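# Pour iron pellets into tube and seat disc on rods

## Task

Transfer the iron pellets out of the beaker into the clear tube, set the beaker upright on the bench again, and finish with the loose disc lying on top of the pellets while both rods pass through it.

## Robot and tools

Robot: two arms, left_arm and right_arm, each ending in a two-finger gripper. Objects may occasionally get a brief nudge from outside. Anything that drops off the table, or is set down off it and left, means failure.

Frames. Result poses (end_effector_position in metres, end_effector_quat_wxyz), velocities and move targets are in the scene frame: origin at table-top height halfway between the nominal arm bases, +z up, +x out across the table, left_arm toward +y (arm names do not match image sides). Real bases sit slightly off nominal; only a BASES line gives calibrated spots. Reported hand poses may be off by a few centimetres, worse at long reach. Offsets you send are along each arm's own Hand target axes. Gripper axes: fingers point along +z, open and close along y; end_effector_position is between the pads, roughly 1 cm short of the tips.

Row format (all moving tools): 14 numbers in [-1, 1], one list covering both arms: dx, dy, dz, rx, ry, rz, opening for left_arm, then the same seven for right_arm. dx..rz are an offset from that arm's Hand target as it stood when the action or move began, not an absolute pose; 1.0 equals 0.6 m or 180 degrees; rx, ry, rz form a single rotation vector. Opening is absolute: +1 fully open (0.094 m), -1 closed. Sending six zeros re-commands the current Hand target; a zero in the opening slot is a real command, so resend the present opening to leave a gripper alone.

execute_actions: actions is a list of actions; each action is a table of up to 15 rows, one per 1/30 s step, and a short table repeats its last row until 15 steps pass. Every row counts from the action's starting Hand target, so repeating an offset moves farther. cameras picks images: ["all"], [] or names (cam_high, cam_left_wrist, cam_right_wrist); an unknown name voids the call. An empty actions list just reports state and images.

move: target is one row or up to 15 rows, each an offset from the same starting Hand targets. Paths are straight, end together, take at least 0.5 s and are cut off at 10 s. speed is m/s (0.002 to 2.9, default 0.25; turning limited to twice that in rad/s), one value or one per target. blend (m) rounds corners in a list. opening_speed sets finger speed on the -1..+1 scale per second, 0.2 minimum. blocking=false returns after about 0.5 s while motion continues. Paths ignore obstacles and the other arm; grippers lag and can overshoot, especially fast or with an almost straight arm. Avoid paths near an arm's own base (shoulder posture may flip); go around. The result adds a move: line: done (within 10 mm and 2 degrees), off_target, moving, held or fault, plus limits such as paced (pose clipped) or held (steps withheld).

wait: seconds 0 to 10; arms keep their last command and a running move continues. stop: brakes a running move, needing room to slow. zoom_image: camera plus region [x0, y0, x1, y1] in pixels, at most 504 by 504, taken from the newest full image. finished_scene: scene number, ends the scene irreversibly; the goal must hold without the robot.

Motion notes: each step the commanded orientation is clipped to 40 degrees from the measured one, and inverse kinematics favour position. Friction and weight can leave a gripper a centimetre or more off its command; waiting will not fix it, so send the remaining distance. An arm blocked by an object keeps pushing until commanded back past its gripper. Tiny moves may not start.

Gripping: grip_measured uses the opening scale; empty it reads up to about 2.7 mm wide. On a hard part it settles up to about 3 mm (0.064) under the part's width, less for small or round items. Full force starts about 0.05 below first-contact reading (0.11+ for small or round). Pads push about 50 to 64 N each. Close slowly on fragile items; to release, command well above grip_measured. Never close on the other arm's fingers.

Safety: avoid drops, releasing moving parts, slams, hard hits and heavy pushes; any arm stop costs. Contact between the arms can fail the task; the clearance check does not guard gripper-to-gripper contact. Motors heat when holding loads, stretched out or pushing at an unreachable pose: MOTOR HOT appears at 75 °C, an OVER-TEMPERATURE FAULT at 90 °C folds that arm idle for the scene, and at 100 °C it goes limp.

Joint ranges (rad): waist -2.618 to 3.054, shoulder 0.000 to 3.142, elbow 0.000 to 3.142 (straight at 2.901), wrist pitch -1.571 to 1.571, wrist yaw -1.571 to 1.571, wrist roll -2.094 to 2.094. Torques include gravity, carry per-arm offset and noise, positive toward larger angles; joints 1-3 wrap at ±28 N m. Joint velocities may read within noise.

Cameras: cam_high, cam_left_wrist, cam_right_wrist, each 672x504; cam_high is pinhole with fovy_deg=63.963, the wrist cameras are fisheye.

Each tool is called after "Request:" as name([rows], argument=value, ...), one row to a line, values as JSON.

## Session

Request:
execute_actions(actions=[])

Scene clock: 0.00 s.
left_arm: end_effector_position=(+0.4260, +0.3074, +0.1358) grip_measured=+1.000 end_effector_quat_wxyz=(+0.659, -0.063, +0.749, +0.029) | right_arm: end_effector_position=(+0.3694, -0.3503, +0.1808) grip_measured=+1.000 end_effector_quat_wxyz=(+0.690, +0.071, +0.720, +0.012)
Joint positions: left_arm=[-0.008 1.556 0.261 1.162 -0.152 -0.06 0.094] | right_arm=[-0.118 1.526 0.189 1.29 -0.025 0.115 0.094]
Joint velocities: within noise
Joint torques (N m): no reading
Heat: left arm: 23 °C; right arm: 27 °C.
Hand target: left_arm +0.4282, +0.3078, +0.1436; +0.667, -0.067, +0.742, +0.028 | right_arm +0.3715, -0.3499, +0.1900; +0.700, +0.066, +0.711, +0.012
Tool commands: left_gripper/opening=+1.0 right_gripper/opening=+1.0

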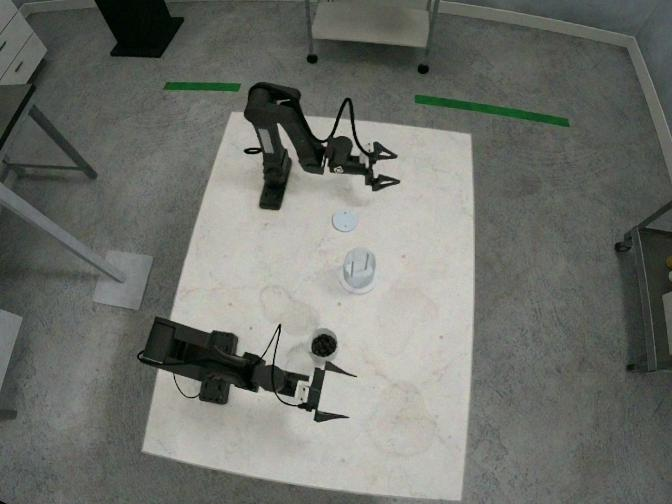

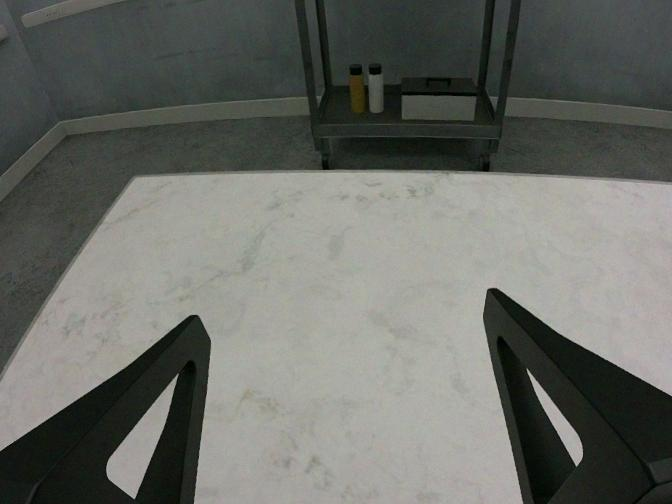

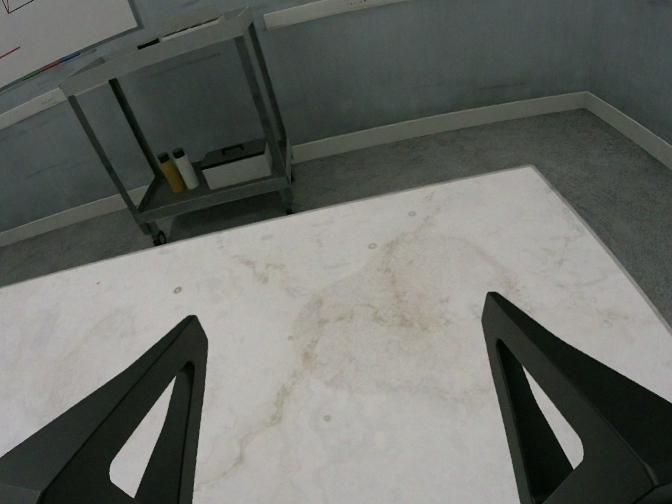

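Request:
zoom_image(camera="cam_high", region=[270, 290, 370, 390])

Request:
zoom_image(camera="cam_high", region=[310, 200, 410, 300])

Scaled by 5.040.

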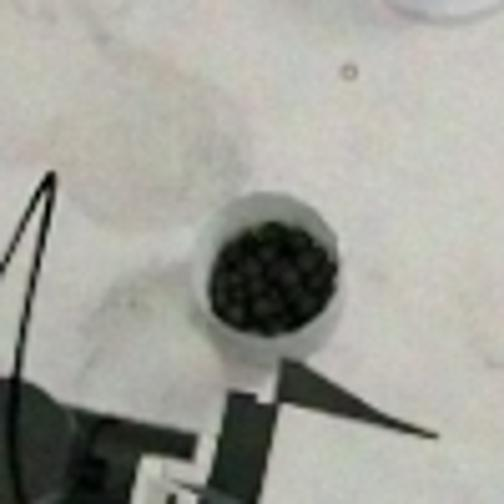

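Scaled by 5.040.

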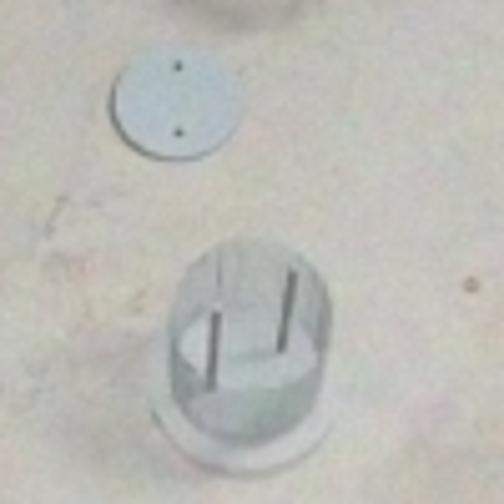

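Request:
move(target=[-0.312,-0.1483,-0.4057,0.2198,0.1573,0.0991,1.0,0.0597,0.2092,-0.1667,-0.0196,0.0783,-0.0381,1.0], cameras=["all"])

Scene clock: 6.27 s.
left_arm: end_effector_position=(+0.2245, +0.2028, +0.3596) grip_measured=+1.000 end_effector_quat_wxyz=(+0.448, +0.256, +0.847, -0.132) | right_arm: end_effector_position=(+0.2773, -0.2154, +0.1540) grip_measured=+1.000 end_effector_quat_wxyz=(+0.598, -0.018, +0.801, -0.008)
Joint positions: left_arm=[-0.088 0.808 1.411 -1.258 0.388 0.29 0.094] | right_arm=[0.73 0.976 0.143 0.451 0.697 0.216 0.094]
Joint torques (N m): left_arm=[-0.79 1.33 6.53 1.43 0.3 0.09] | right_arm=[0.61 -2.76 7.75 1.32 0.23 0.2]
Heat: left arm: 24 °C; right arm: 28 °C.
Hand target: left_arm +0.2195, +0.1997, +0.3603; +0.441, +0.268, +0.846, -0.138 | right_arm +0.2811, -0.2139, +0.1700; +0.609, +0.000, +0.793, +0.000
Off the commanded pose: left_arm 0.006 m, 2 deg | right_arm 0.017 m, 3 deg.
move: off_target (right_arm)

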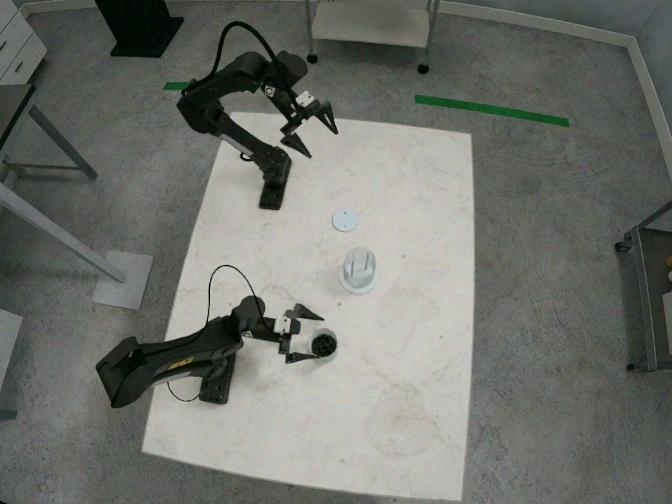

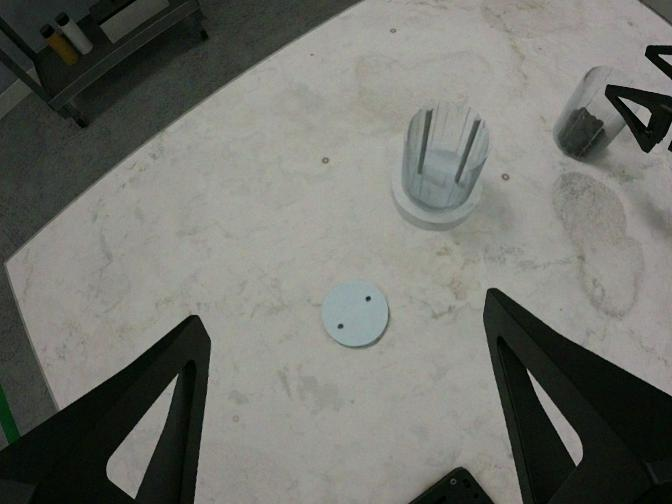

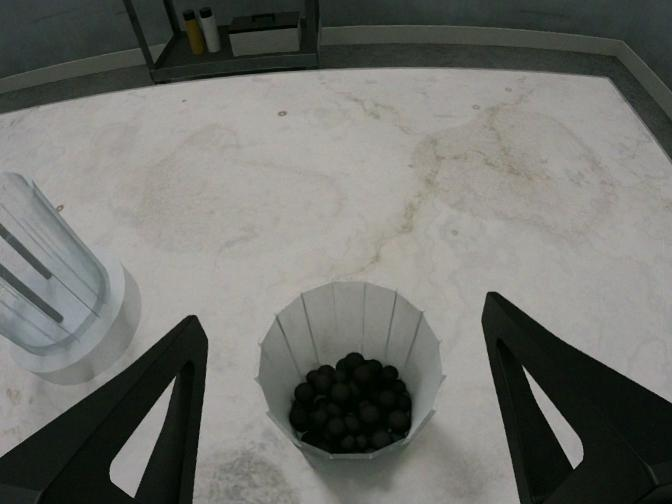

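Request:
move(target=[0,0,0,0,0,0,1.0,0.161,0.005,0.0431,0,0,0,1.0], speed=0.15, cameras=["cam_high","cam_right_wrist"])

Scene clock: 8.93 s.
left_arm: end_effector_position=(+0.2245, +0.2028, +0.3596) grip_measured=+1.000 end_effector_quat_wxyz=(+0.448, +0.256, +0.846, -0.132) | right_arm: end_effector_position=(+0.2789, -0.2147, +0.0594) grip_measured=+1.000 end_effector_quat_wxyz=(+0.581, -0.004, +0.814, -0.012)
Joint positions: left_arm=[-0.088 0.808 1.411 -1.258 0.388 0.291 0.094] | right_arm=[0.738 1.956 0.027 1.485 0.717 0.277 0.094]
Joint torques (N m): left_arm=[-0.73 1.47 6.52 1.45 0.3 0.09] | right_arm=[0.73 -3.78 0.13 2.12 0.29 -0.09]
Heat: left arm: 24 °C; right arm: 27 °C.
Hand target: left_arm +0.2195, +0.1997, +0.3603; +0.441, +0.268, +0.846, -0.138 | right_arm +0.2812, -0.2110, +0.0700; +0.609, +0.000, +0.793, +0.000
Off the commanded pose: left_arm 0.006 m, 2 deg | right_arm 0.011 m, 4 deg.
joint sent to its limit (right arm) — joint 4 (wrist pitch), upper limit. The joint targets are off in position, not in orientation.
move: off_target (right_arm)
Images, in order (width x height): cam_high 672x504, cam_right_wrist 672x504.

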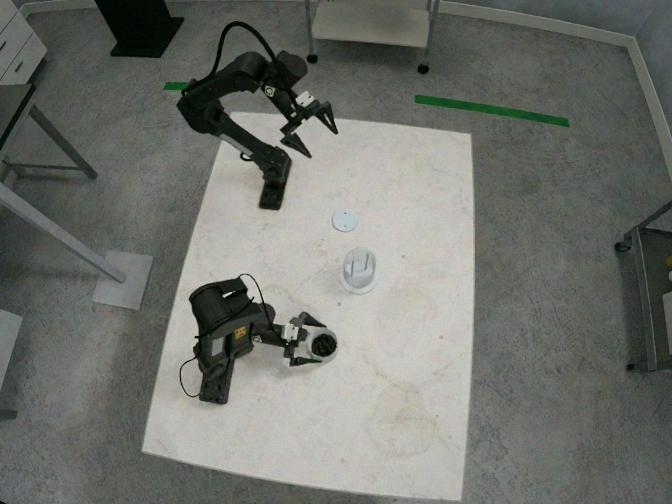

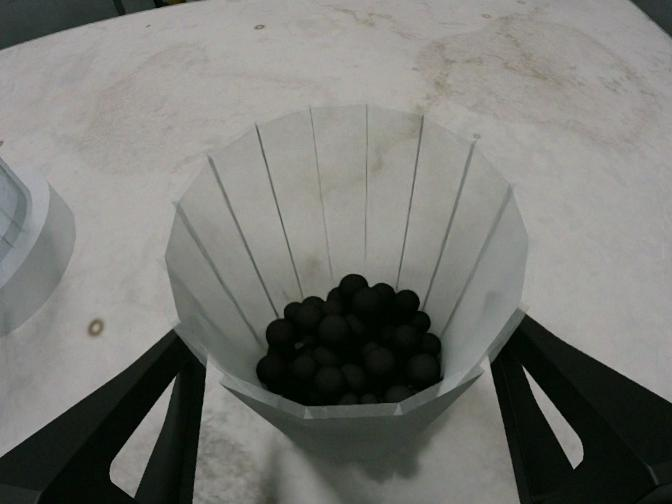

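Request:
move(target=[0,0,0,0,0,0,1.0,0,0,0,0,0,0,0.42], opening_speed=0.3)

Request:
move(target=[0,0,0,0,0,0,1.0,-0.193,0,-0.0518,0,0,0,0.42], speed=0.15, cameras=["all"])

Scene clock: 11.60 s.
left_arm: end_effector_position=(+0.2245, +0.2028, +0.3596) grip_measured=+1.000 end_effector_quat_wxyz=(+0.448, +0.256, +0.846, -0.132) | right_arm: end_effector_position=(+0.2790, -0.2160, +0.0598) grip_measured=+0.647 end_effector_quat_wxyz=(+0.582, -0.001, +0.813, -0.015)
Joint positions: left_arm=[-0.088 0.808 1.411 -1.258 0.388 0.291 0.094] | right_arm=[0.738 1.956 0.027 1.485 0.725 0.277 0.077]
Joint torques (N m): left_arm=[-0.77 1.28 6.31 1.48 0.31 0.05] | right_arm=[0.72 -3.78 0.32 2.15 0.21 -0.08]
Heat: left arm: 24 °C; right arm: 27 °C.
Hand target: left_arm +0.2195, +0.1997, +0.3603; +0.441, +0.268, +0.846, -0.138 | right_arm +0.2812, -0.2110, +0.0700; +0.609, +0.000, +0.793, +0.000
Off the commanded pose: left_arm 0.006 m, 2 deg | right_arm 0.012 m, 4 deg.
joint sent to its limit (right arm) — joint 4 (wrist pitch), upper limit. The joint targets are off in position, not in orientation.
move: off_target (right_arm)

Scene clock: 13.93 s.
left_arm: end_effector_position=(+0.2245, +0.2028, +0.3596) grip_measured=+1.000 end_effector_quat_wxyz=(+0.448, +0.256, +0.846, -0.132) | right_arm: end_effector_position=(+0.2717, -0.2155, +0.1563) grip_measured=+0.646 end_effector_quat_wxyz=(+0.577, -0.034, +0.815, -0.027)
Joint positions: left_arm=[-0.088 0.808 1.411 -1.258 0.388 0.291 0.094] | right_arm=[0.755 0.914 0.197 0.261 0.718 0.224 0.077]
Joint torques (N m): left_arm=[-0.64 1.22 6.48 1.47 0.34 0.08] | right_arm=[-0.75 -3.51 9.28 1.63 0.23 0.2]
Heat: left arm: 25 °C; right arm: 28 °C.
Hand target: left_arm +0.2195, +0.1997, +0.3603; +0.441, +0.268, +0.846, -0.138 | right_arm +0.2811, -0.2109, +0.1899; +0.609, +0.000, +0.793, +0.000
Off the commanded pose: left_arm 0.006 m, 2 deg | right_arm 0.035 m, 7 deg.
move: off_target (right_arm)

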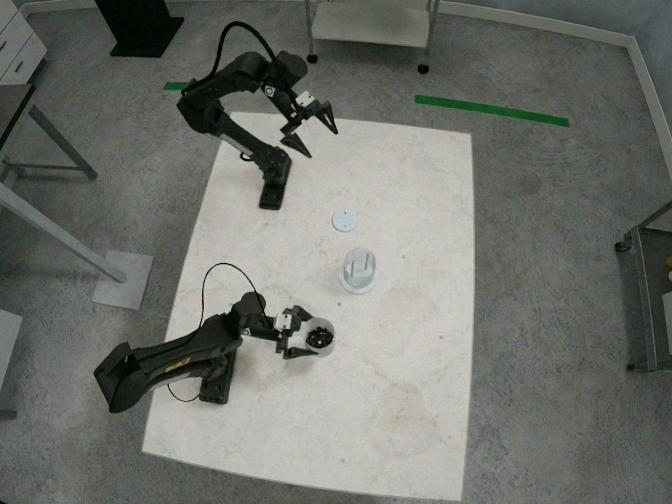

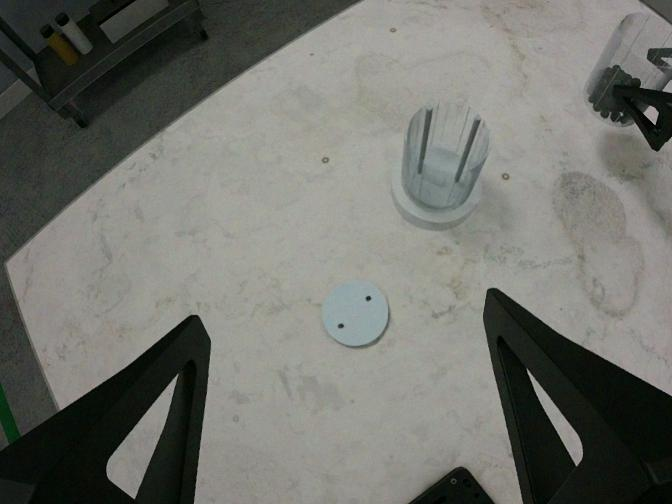

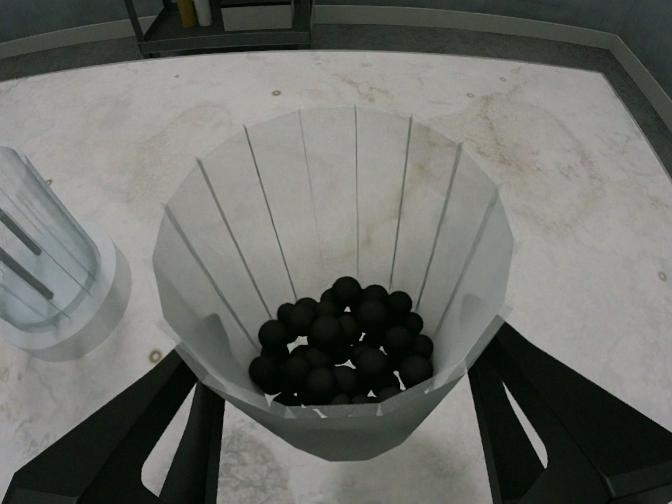

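Request:
zoom_image(camera="cam_left_wrist", region=[370, 80, 520, 240])

Request:
zoom_image(camera="cam_left_wrist", region=[300, 260, 410, 370])

Scaled by 3.150 from the camera's 672x504 image, which has a finer 960x720 frame.

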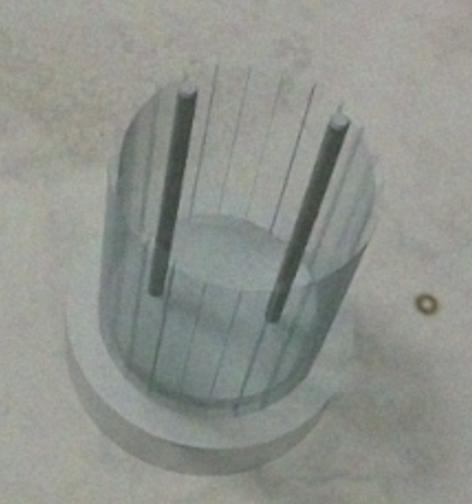

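Scaled by 4.582 from the camera's 672x504 image, which has a finer 960x720 frame.

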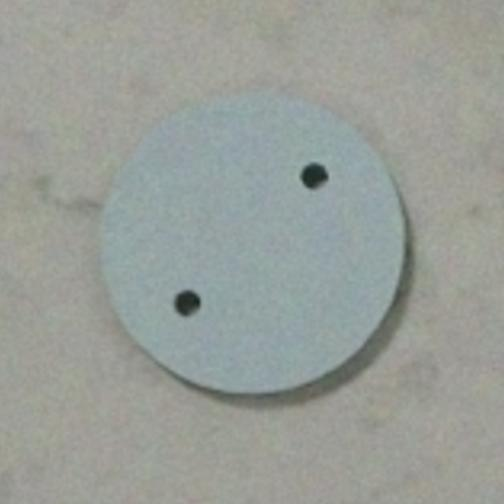

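Request:
move([
  [0,0,0,0,0,0,1.0,-0.0948,0.0848,0.0848,0,0,0,0.42],
  [0,0,0,0,0,0,1.0,-0.1717,0.1732,0.1148,0,-0.0167,0,0.42],
  [0,0,0,0,0,0,1.0,-0.1505,0.1898,0.0975,0.0519,-0.016,-0.2161,0.42],
  [0,0,0,0,0,0,1.0,-0.1345,0.2232,0.0983,0.0726,-0.0153,-0.3026,0.42],
], speed=0.17, blend=0.02, cameras=["all"])

Request:
zoom_image(camera="cam_left_wrist", region=[380, 0, 672, 260])

Scene clock: 22.53 s.
left_arm: end_effector_position=(+0.2245, +0.2028, +0.3596) grip_measured=+1.000 end_effector_quat_wxyz=(+0.448, +0.256, +0.846, -0.132) | right_arm: end_effector_position=(+0.3527, -0.0817, +0.2267) grip_measured=+0.646 end_effector_quat_wxyz=(+0.521, -0.343, +0.688, -0.371)
Joint positions: left_arm=[-0.088 0.808 1.411 -1.258 0.388 0.291 0.094] | right_arm=[0.953 1.637 0.856 0.376 1.088 -0.718 0.077]
Joint torques (N m): left_arm=[-0.62 1.4 6.34 1.48 0.31 0.06] | right_arm=[0.51 -6.83 7.94 2.05 0.55 -0.09]
Heat: left arm: 25 °C; right arm: 28 °C.
Hand target: left_arm +0.2195, +0.1997, +0.3603; +0.441, +0.268, +0.846, -0.138 | right_arm +0.3590, -0.0771, +0.2526; +0.556, -0.295, +0.686, -0.365
Off the commanded pose: left_arm 0.006 m, 2 deg | right_arm 0.027 m, 7 deg.
move: off_target (right_arm)

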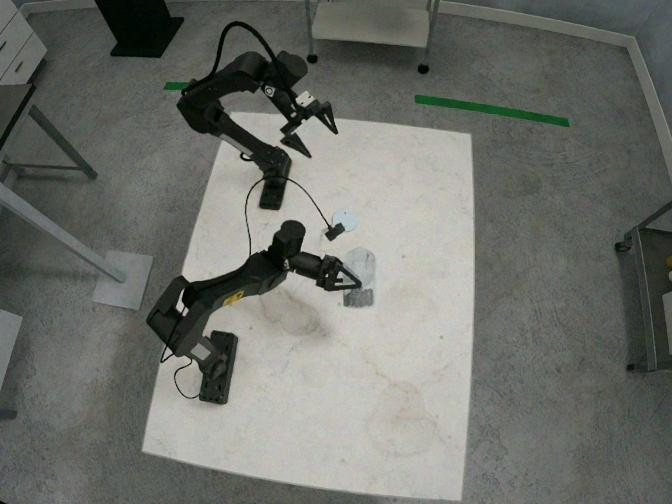

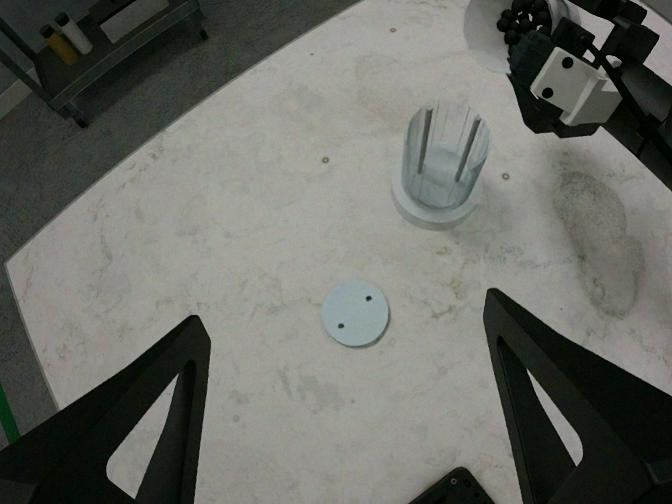

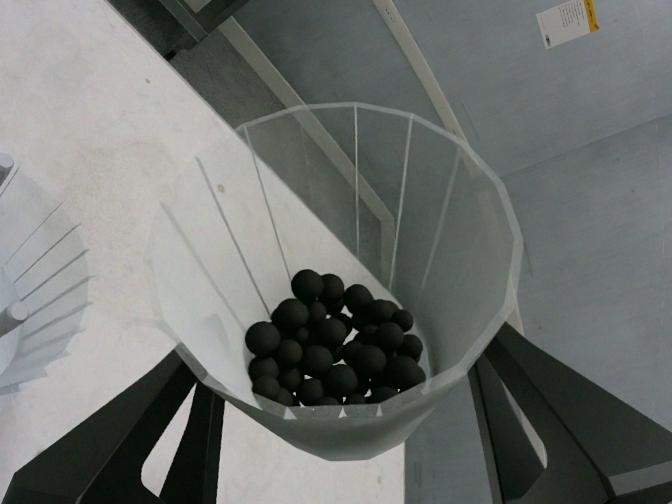

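Scaled by 1.726 from the camera's 672x504 image, which has a finer 960x720 frame.

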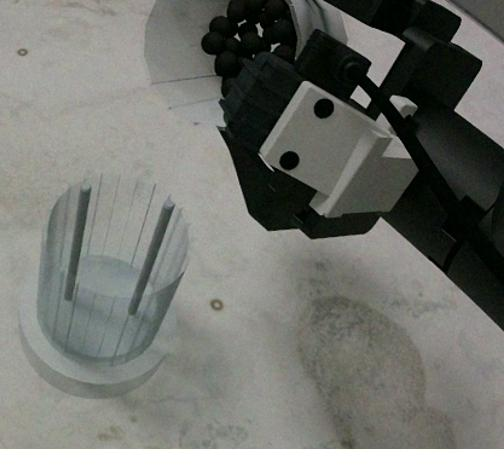

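Request:
zoom_image(camera="cam_right_wrist", region=[0, 120, 160, 420])

Scaled by 1.680 from the camera's 672x504 image, which has a finer 960x720 frame.

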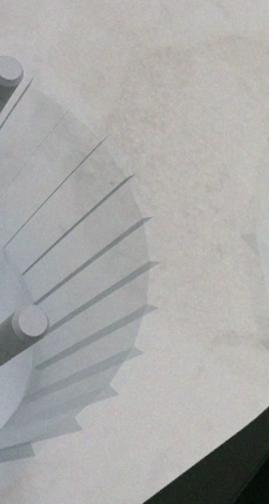

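Request:
move([
  [0,0,0,0,0,0,1.0,0.003,0.0342,-0.001,0.0173,0,-0.0816,0.42],
  [0,0,0,0,0,0,1.0,0.0122,0.0515,-0.0077,0.0334,0,-0.1577,0.42],
], speed=[0.1,0.06], cameras=["all"])

Request:
zoom_image(camera="cam_left_wrist", region=[380, 0, 672, 260])

Scene clock: 30.10 s.
left_arm: end_effector_position=(+0.2245, +0.2028, +0.3596) grip_measured=+1.000 end_effector_quat_wxyz=(+0.448, +0.256, +0.846, -0.132) | right_arm: end_effector_position=(+0.3559, -0.0675, +0.2148) grip_measured=+0.646 end_effector_quat_wxyz=(+0.440, -0.452, +0.568, -0.529)
Joint positions: left_arm=[-0.088 0.808 1.411 -1.258 0.388 0.291 0.094] | right_arm=[0.986 1.825 0.824 0.853 1.2 -1.41 0.077]
Joint torques (N m): left_arm=[-0.62 1.16 6.46 1.41 0.34 0.09] | right_arm=[0.57 -7.72 4.31 2 0.25 -0.07]
Heat: left arm: 25 °C; right arm: 28 °C.
Hand target: left_arm +0.2195, +0.1997, +0.3603; +0.441, +0.268, +0.846, -0.138 | right_arm +0.3530, -0.0649, +0.2235; +0.464, -0.425, +0.573, -0.525
Off the commanded pose: left_arm 0.006 m, 2 deg | right_arm 0.010 m, 4 deg.
move: off_target (right_arm)

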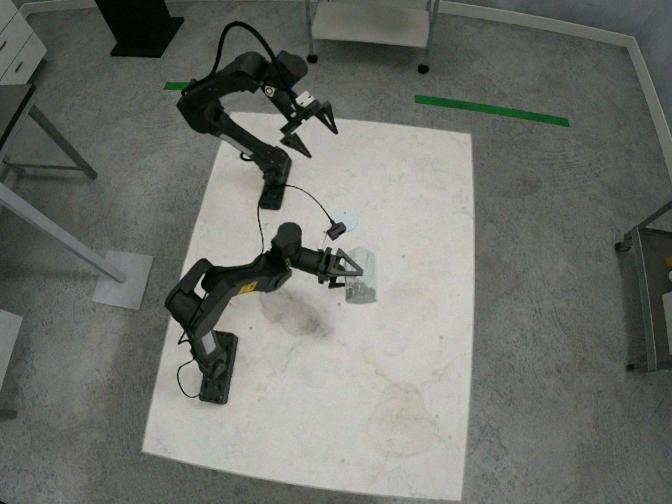

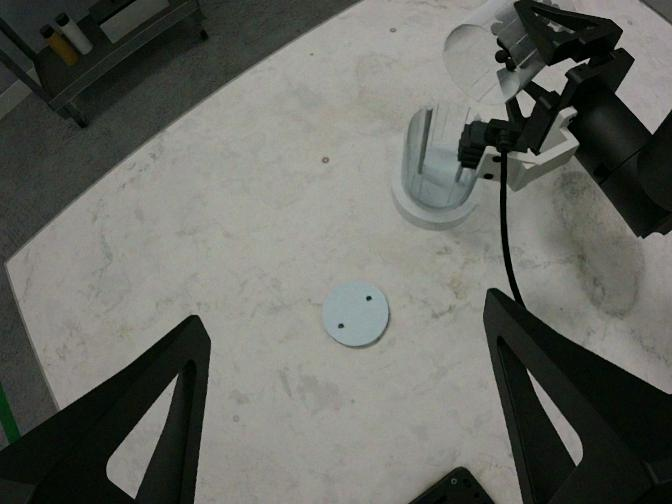

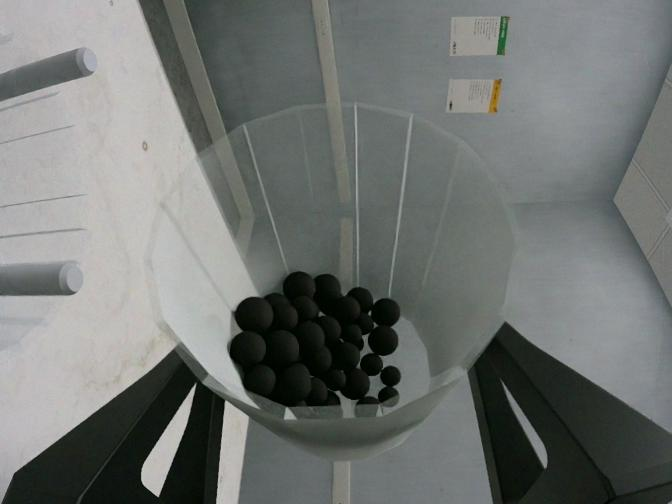

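Scaled by 1.726 from the camera's 672x504 image, which has a finer 960x720 frame.

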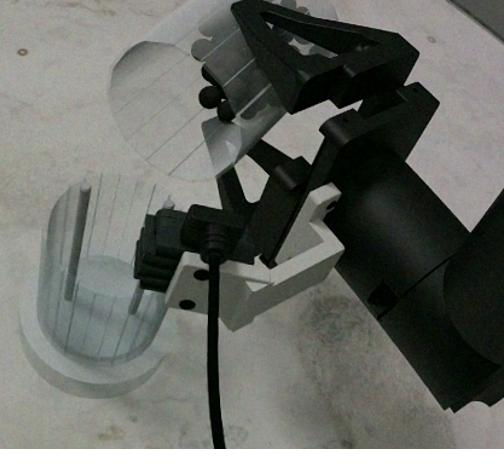

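Request:
move(target=[0,0,0,0,0,0,1.0,-0.004,-0.0115,-0.0005,0.008,0,-0.0381,0.42], speed=0.04, cameras=["cam_left_wrist","cam_right_wrist"])

Request:
zoom_image(camera="cam_left_wrist", region=[380, 0, 672, 260])

Scene clock: 33.50 s.
left_arm: end_effector_position=(+0.2245, +0.2028, +0.3596) grip_measured=+1.000 end_effector_quat_wxyz=(+0.448, +0.256, +0.846, -0.132) | right_arm: end_effector_position=(+0.3567, -0.0673, +0.2221) grip_measured=+0.646 end_effector_quat_wxyz=(+0.411, -0.477, +0.534, -0.564)
Joint positions: left_arm=[-0.088 0.808 1.411 -1.258 0.388 0.291 0.094] | right_arm=[0.986 1.838 0.824 0.942 1.209 -1.603 0.077]
Joint torques (N m): left_arm=[-0.64 1.37 6.5 1.45 0.32 0.08] | right_arm=[0.91 -7.79 4.56 1.95 0.12 -0.01]
Heat: left arm: 25 °C; right arm: 29 °C.
Hand target: left_arm +0.2195, +0.1997, +0.3603; +0.441, +0.268, +0.846, -0.138 | right_arm +0.3532, -0.0631, +0.2306; +0.437, -0.453, +0.540, -0.559
Off the commanded pose: left_arm 0.006 m, 2 deg | right_arm 0.010 m, 4 deg.
move: off_target (right_arm)
Images, in order (width x height): cam_left_wrist 672x504, cam_right_wrist 672x504.

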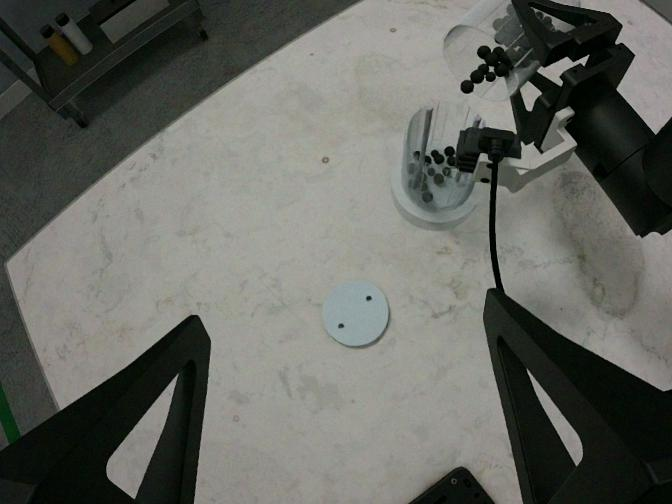

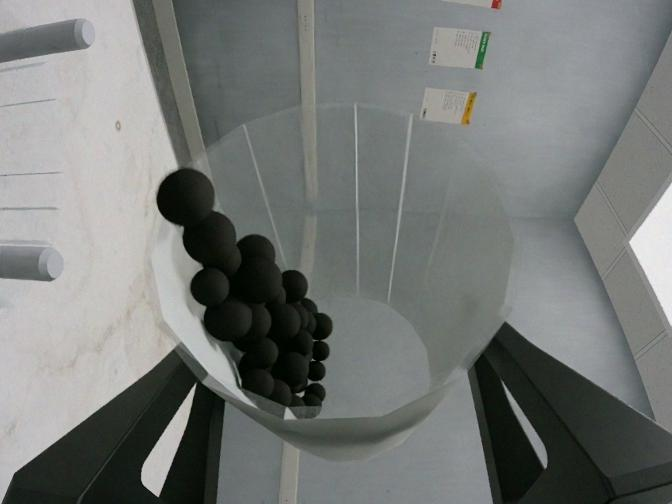

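Scaled by 1.726 from the camera's 672x504 image, which has a finer 960x720 frame.

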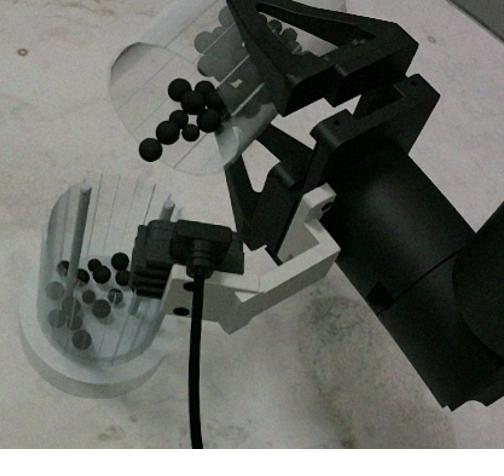

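Good. Continue the tilt gently.

Request:
move(target=[0,0,0,0,0,0,1.0,-0.003,-0.005,0,0.0045,0,-0.0218,0.42], speed=0.03, cameras=["cam_left_wrist","cam_right_wrist"])

Request:
zoom_image(camera="cam_left_wrist", region=[380, 0, 672, 260])

Scene clock: 37.03 s.
left_arm: end_effector_position=(+0.2245, +0.2028, +0.3596) grip_measured=+1.000 end_effector_quat_wxyz=(+0.448, +0.256, +0.846, -0.132) | right_arm: end_effector_position=(+0.3556, -0.0650, +0.2286) grip_measured=+0.646 end_effector_quat_wxyz=(-0.403, +0.485, -0.515, +0.581)
Joint positions: left_arm=[-0.088 0.808 1.411 -1.258 0.388 0.291 0.094] | right_arm=[0.992 1.848 0.824 1.022 1.214 -1.718 0.077]
Joint torques (N m): left_arm=[-0.68 1.29 6.67 1.49 0.33 0.08] | right_arm=[0.61 -7.57 4.64 1.71 0.08 0.01]
Heat: left arm: 25 °C; right arm: 29 °C.
Hand target: left_arm +0.2195, +0.1997, +0.3603; +0.441, +0.268, +0.846, -0.138 | right_arm +0.3535, -0.0613, +0.2336; -0.421, +0.468, -0.520, +0.578
Off the commanded pose: left_arm 0.006 m, 2 deg | right_arm 0.007 m, 3 deg.
move: off_target (right_arm)
Images, in order (width x height): cam_left_wrist 672x504, cam_right_wrist 672x504.

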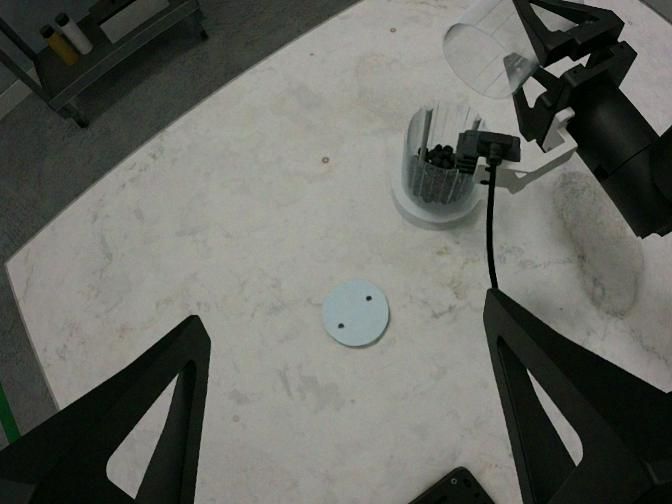

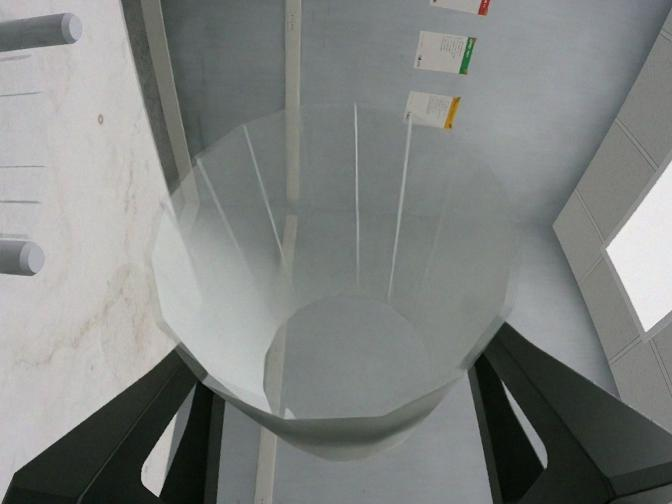

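Scaled by 1.726 from the camera's 672x504 image, which has a finer 960x720 frame.

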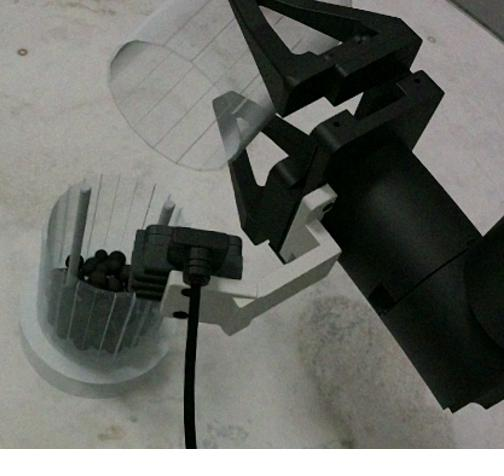

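Request:
move([
  [0,0,0,0,0,0,1.0,0.041,-0.0793,0.0087,0,0,0,0.42],
  [0,0,0,0,0,0,1.0,0.2687,-0.0553,0.0425,-0.1093,0,0.522,0.42],
  [0,0,0,0,0,0,1.0,0.2455,0.2497,0.0377,-0.14,0.0272,0.5148,0.42],
  [0,0,0,0,0,0,1.0,0.2395,0.3093,0.0363,-0.14,0.0272,0.5148,0.42],
], speed=[0.25,0.25,0.2,0.05], cameras=["all"])

Request:
zoom_image(camera="cam_left_wrist", region=[370, 80, 520, 240])

Scene clock: 44.57 s.
left_arm: end_effector_position=(+0.2245, +0.2028, +0.3596) grip_measured=+1.000 end_effector_quat_wxyz=(+0.448, +0.257, +0.846, -0.131) | right_arm: end_effector_position=(+0.3443, -0.2226, +0.0615) grip_measured=+0.645 end_effector_quat_wxyz=(+0.576, -0.007, +0.818, -0.004)
Joint positions: left_arm=[-0.088 0.808 1.411 -1.258 0.388 0.293 0.094] | right_arm=[0.469 1.939 0.209 1.346 0.45 0.158 0.077]
Joint torques (N m): left_arm=[-0.84 1.39 6.49 1.43 0.28 0.12] | right_arm=[-0.7 -4.57 0.7 2.05 0.06 0.03]
Heat: left arm: 25 °C; right arm: 29 °C.
Hand target: left_arm +0.2195, +0.1997, +0.3603; +0.441, +0.268, +0.846, -0.138 | right_arm +0.3448, -0.2251, +0.0643; +0.584, +0.000, +0.812, -0.001
Off the commanded pose: left_arm 0.006 m, 2 deg | right_arm 0.004 m, 2 deg.
move: done

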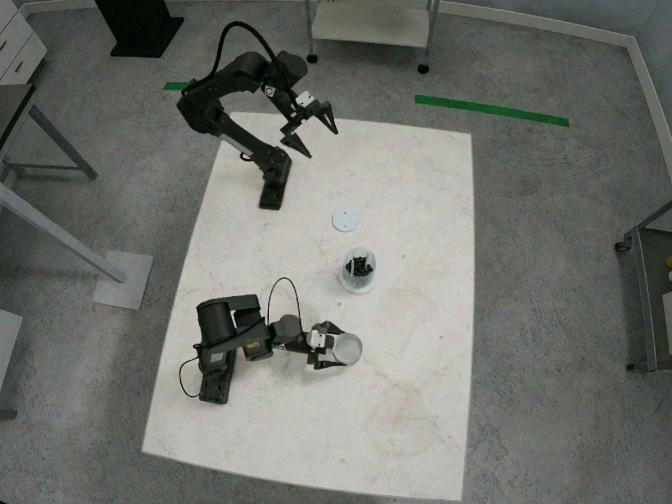

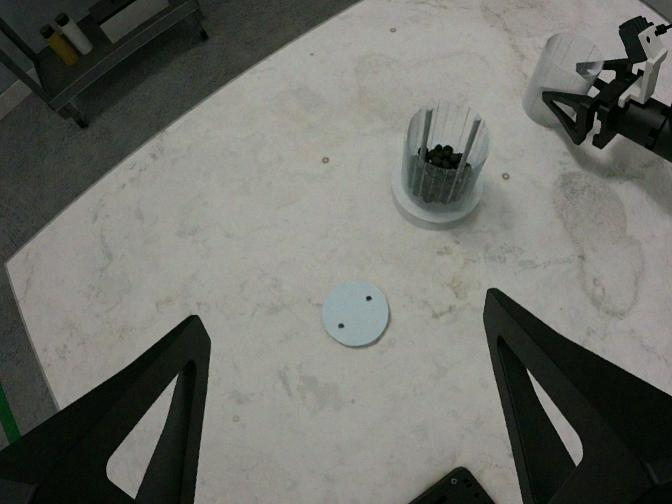

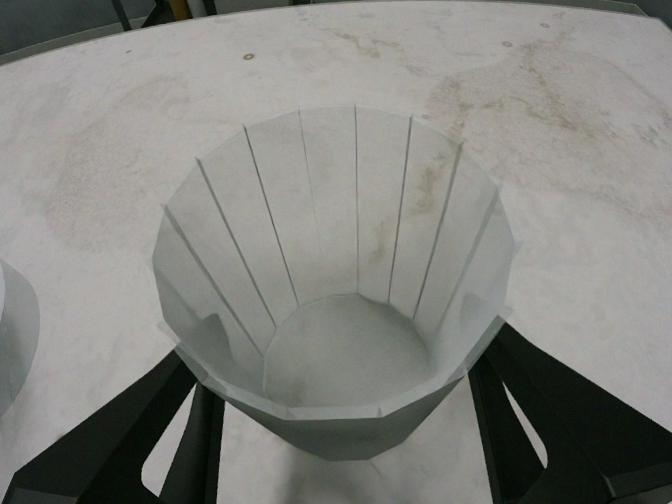

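Scaled by 3.150 from the camera's 672x504 image, which has a finer 960x720 frame.

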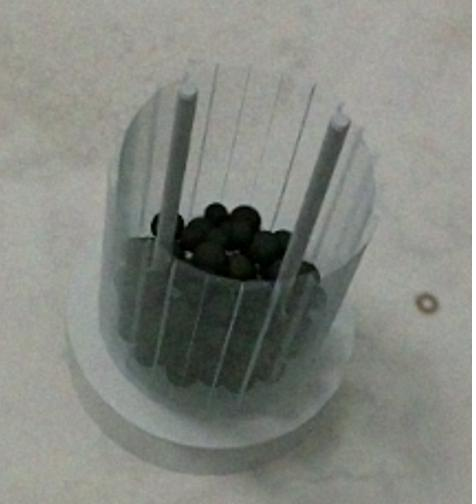

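Request:
move(target=[0,0,0,0,0,0,1.0,0.0065,0,0.0022,0,-0.005,0,0.42], speed=0.05)

Request:
move(target=[0,0,0,0,0,0,1.0,0,0,0,0,0,0,1.0], opening_speed=0.5, cameras=["cam_left_wrist","cam_right_wrist"])

Scene clock: 46.03 s.
left_arm: end_effector_position=(+0.2245, +0.2028, +0.3596) grip_measured=+1.000 end_effector_quat_wxyz=(+0.448, +0.257, +0.846, -0.131) | right_arm: end_effector_position=(+0.3454, -0.2225, +0.0608) grip_measured=+0.645 end_effector_quat_wxyz=(+0.587, -0.004, +0.809, -0.001)
Joint positions: left_arm=[-0.088 0.808 1.411 -1.258 0.388 0.293 0.094] | right_arm=[0.469 2.006 0.206 1.448 0.453 0.153 0.077]
Joint torques (N m): left_arm=[-0.83 1.22 6.6 1.41 0.28 0.1] | right_arm=[-0.46 -4.38 0.5 1.91 0.06 0.01]
Heat: left arm: 25 °C; right arm: 29 °C.
Hand target: left_arm +0.2195, +0.1997, +0.3603; +0.441, +0.268, +0.846, -0.138 | right_arm +0.3448, -0.2251, +0.0602; +0.591, +0.000, +0.807, -0.001
Off the commanded pose: left_arm 0.006 m, 2 deg | right_arm 0.003 m, 1 deg.
move: done

Scene clock: 47.70 s.
left_arm: end_effector_position=(+0.2245, +0.2028, +0.3596) grip_measured=+1.000 end_effector_quat_wxyz=(+0.448, +0.257, +0.846, -0.131) | right_arm: end_effector_position=(+0.3440, -0.2232, +0.0581) grip_measured=+0.998 end_effector_quat_wxyz=(+0.584, -0.005, +0.812, -0.003)
Joint positions: left_arm=[-0.088 0.808 1.411 -1.258 0.388 0.293 0.094] | right_arm=[0.469 2.013 0.203 1.448 0.453 0.153 0.094]
Joint torques (N m): left_arm=[-0.75 1.42 6.45 1.44 0.28 0.05] | right_arm=[-0.43 -4.92 0.8 1.93 0.05 0]
Heat: left arm: 25 °C; right arm: 29 °C.
Hand target: left_arm +0.2195, +0.1997, +0.3603; +0.441, +0.268, +0.846, -0.138 | right_arm +0.3448, -0.2251, +0.0602; +0.591, +0.000, +0.807, -0.001
Off the commanded pose: left_arm 0.006 m, 2 deg | right_arm 0.003 m, 1 deg.
move: done
Images, in order (width x height): cam_left_wrist 672x504, cam_right_wrist 672x504.

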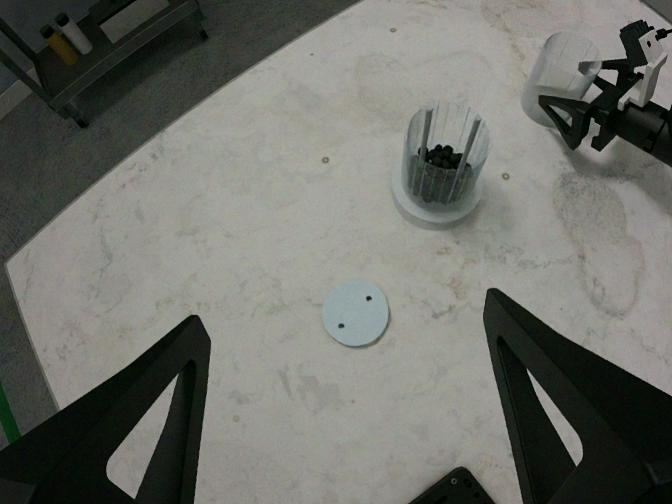

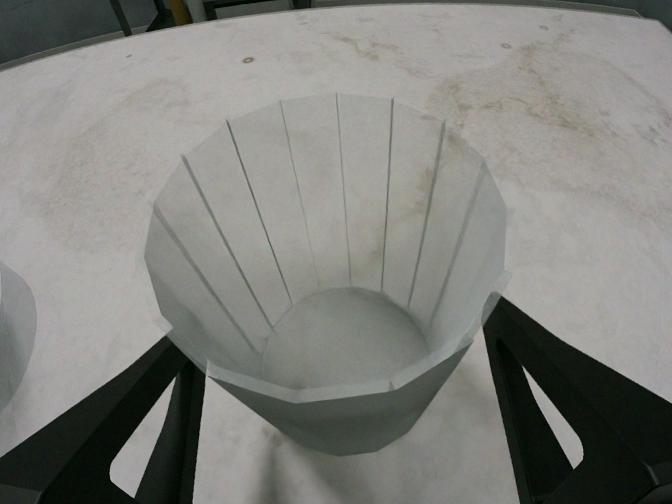

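Request:
move([
  [0,0,0,0,0,0,1.0,-0.27,0,-0.0856,0,0,0,1.0],
  [0.2518,0.0418,0.3102,-0.2301,0.2436,-0.4436,1.0,-0.1775,0.1502,-0.1835,-0.3306,-0.0885,-0.0511,1.0],
], speed=0.3, cameras=["all"])

Scene clock: 54.07 s.
left_arm: end_effector_position=(+0.2830, +0.1835, +0.1244) grip_measured=+1.000 end_effector_quat_wxyz=(-0.006, -0.430, +0.903, +0.002) | right_arm: end_effector_position=(+0.2728, -0.1327, +0.1902) grip_measured=+0.998 end_effector_quat_wxyz=(+0.602, -0.350, +0.624, +0.355)
Joint positions: left_arm=[-0.393 1.552 1.253 -1.281 0.006 -1.298 0.094] | right_arm=[0.144 1.456 0.169 1.249 -0.886 -0.008 0.094]
Joint torques (N m): left_arm=[0.83 -5.49 8.27 0.29 -0.01 -0.16] | right_arm=[-0.7 -2.88 3.03 1.86 -0.11 0.15]
Heat: left arm: 25 °C; right arm: 28 °C.
Hand target: left_arm +0.2881, +0.1828, +0.1299; -0.001, -0.439, +0.899, +0.000 | right_arm +0.2721, -0.1347, +0.1949; +0.612, -0.353, +0.613, +0.353
Off the commanded pose: left_arm 0.008 m, 1 deg | right_arm 0.005 m, 2 deg.
move: done

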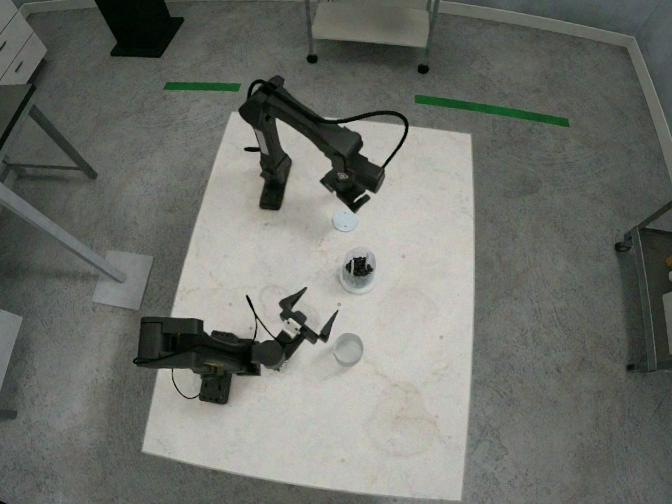

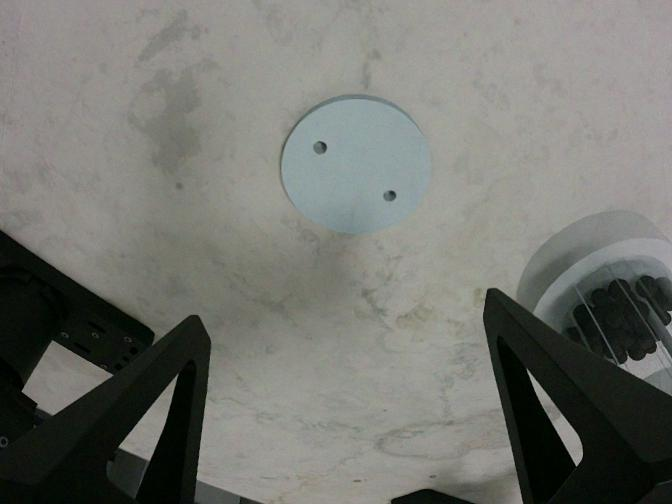

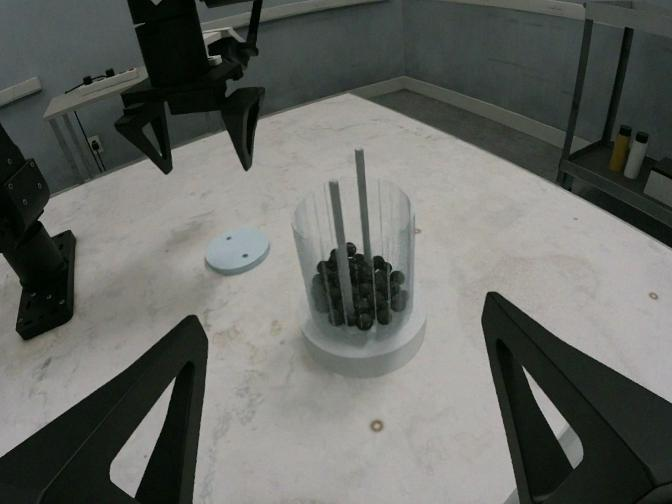

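Request:
move(target=[0.0133,-0.0128,0.1573,0,0,0,1.0,0,0,0,0,0,0,1.0], speed=0.2, cameras=["cam_left_wrist","cam_right_wrist"])

Scene clock: 56.57 s.
left_arm: end_effector_position=(+0.2853, +0.1728, +0.0385) grip_measured=+1.000 end_effector_quat_wxyz=(-0.006, -0.432, +0.902, +0.000) | right_arm: end_effector_position=(+0.2725, -0.1325, +0.1908) grip_measured=+0.998 end_effector_quat_wxyz=(+0.603, -0.350, +0.623, +0.355)
Joint positions: left_arm=[-0.424 1.652 1.005 -0.932 0.009 -1.333 0.094] | right_arm=[0.144 1.456 0.169 1.252 -0.888 -0.007 0.094]
Joint torques (N m): left_arm=[-0.77 -5.65 5.33 0.59 -0.03 -0.18] | right_arm=[-0.68 -2.89 2.91 1.83 -0.13 0.13]
Heat: left arm: 25 °C; right arm: 29 °C.
Hand target: left_arm +0.2892, +0.1717, +0.0355; -0.001, -0.439, +0.899, +0.000 | right_arm +0.2721, -0.1347, +0.1949; +0.612, -0.353, +0.613, +0.353
Off the commanded pose: left_arm 0.005 m, 1 deg | right_arm 0.005 m, 2 deg.
move: done
Images, in order (width x height): cam_left_wrist 672x504, cam_right_wrist 672x504.

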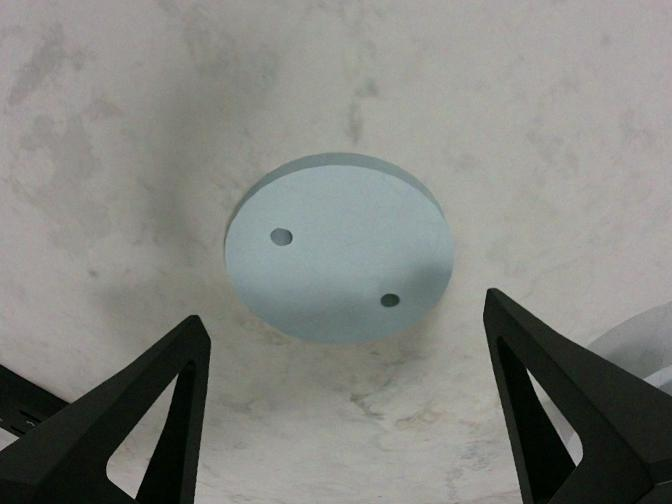

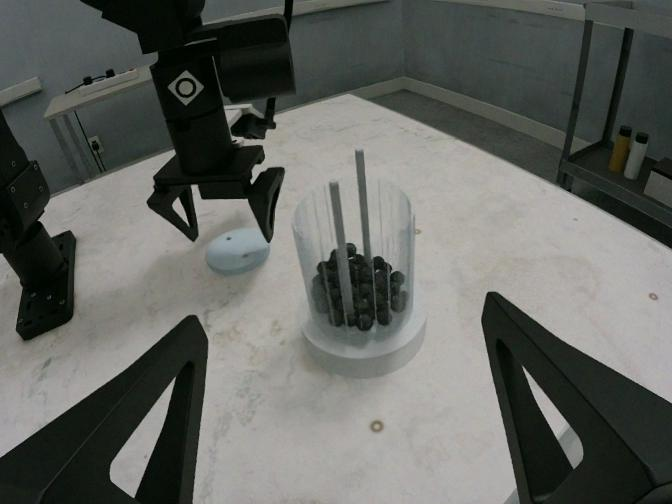

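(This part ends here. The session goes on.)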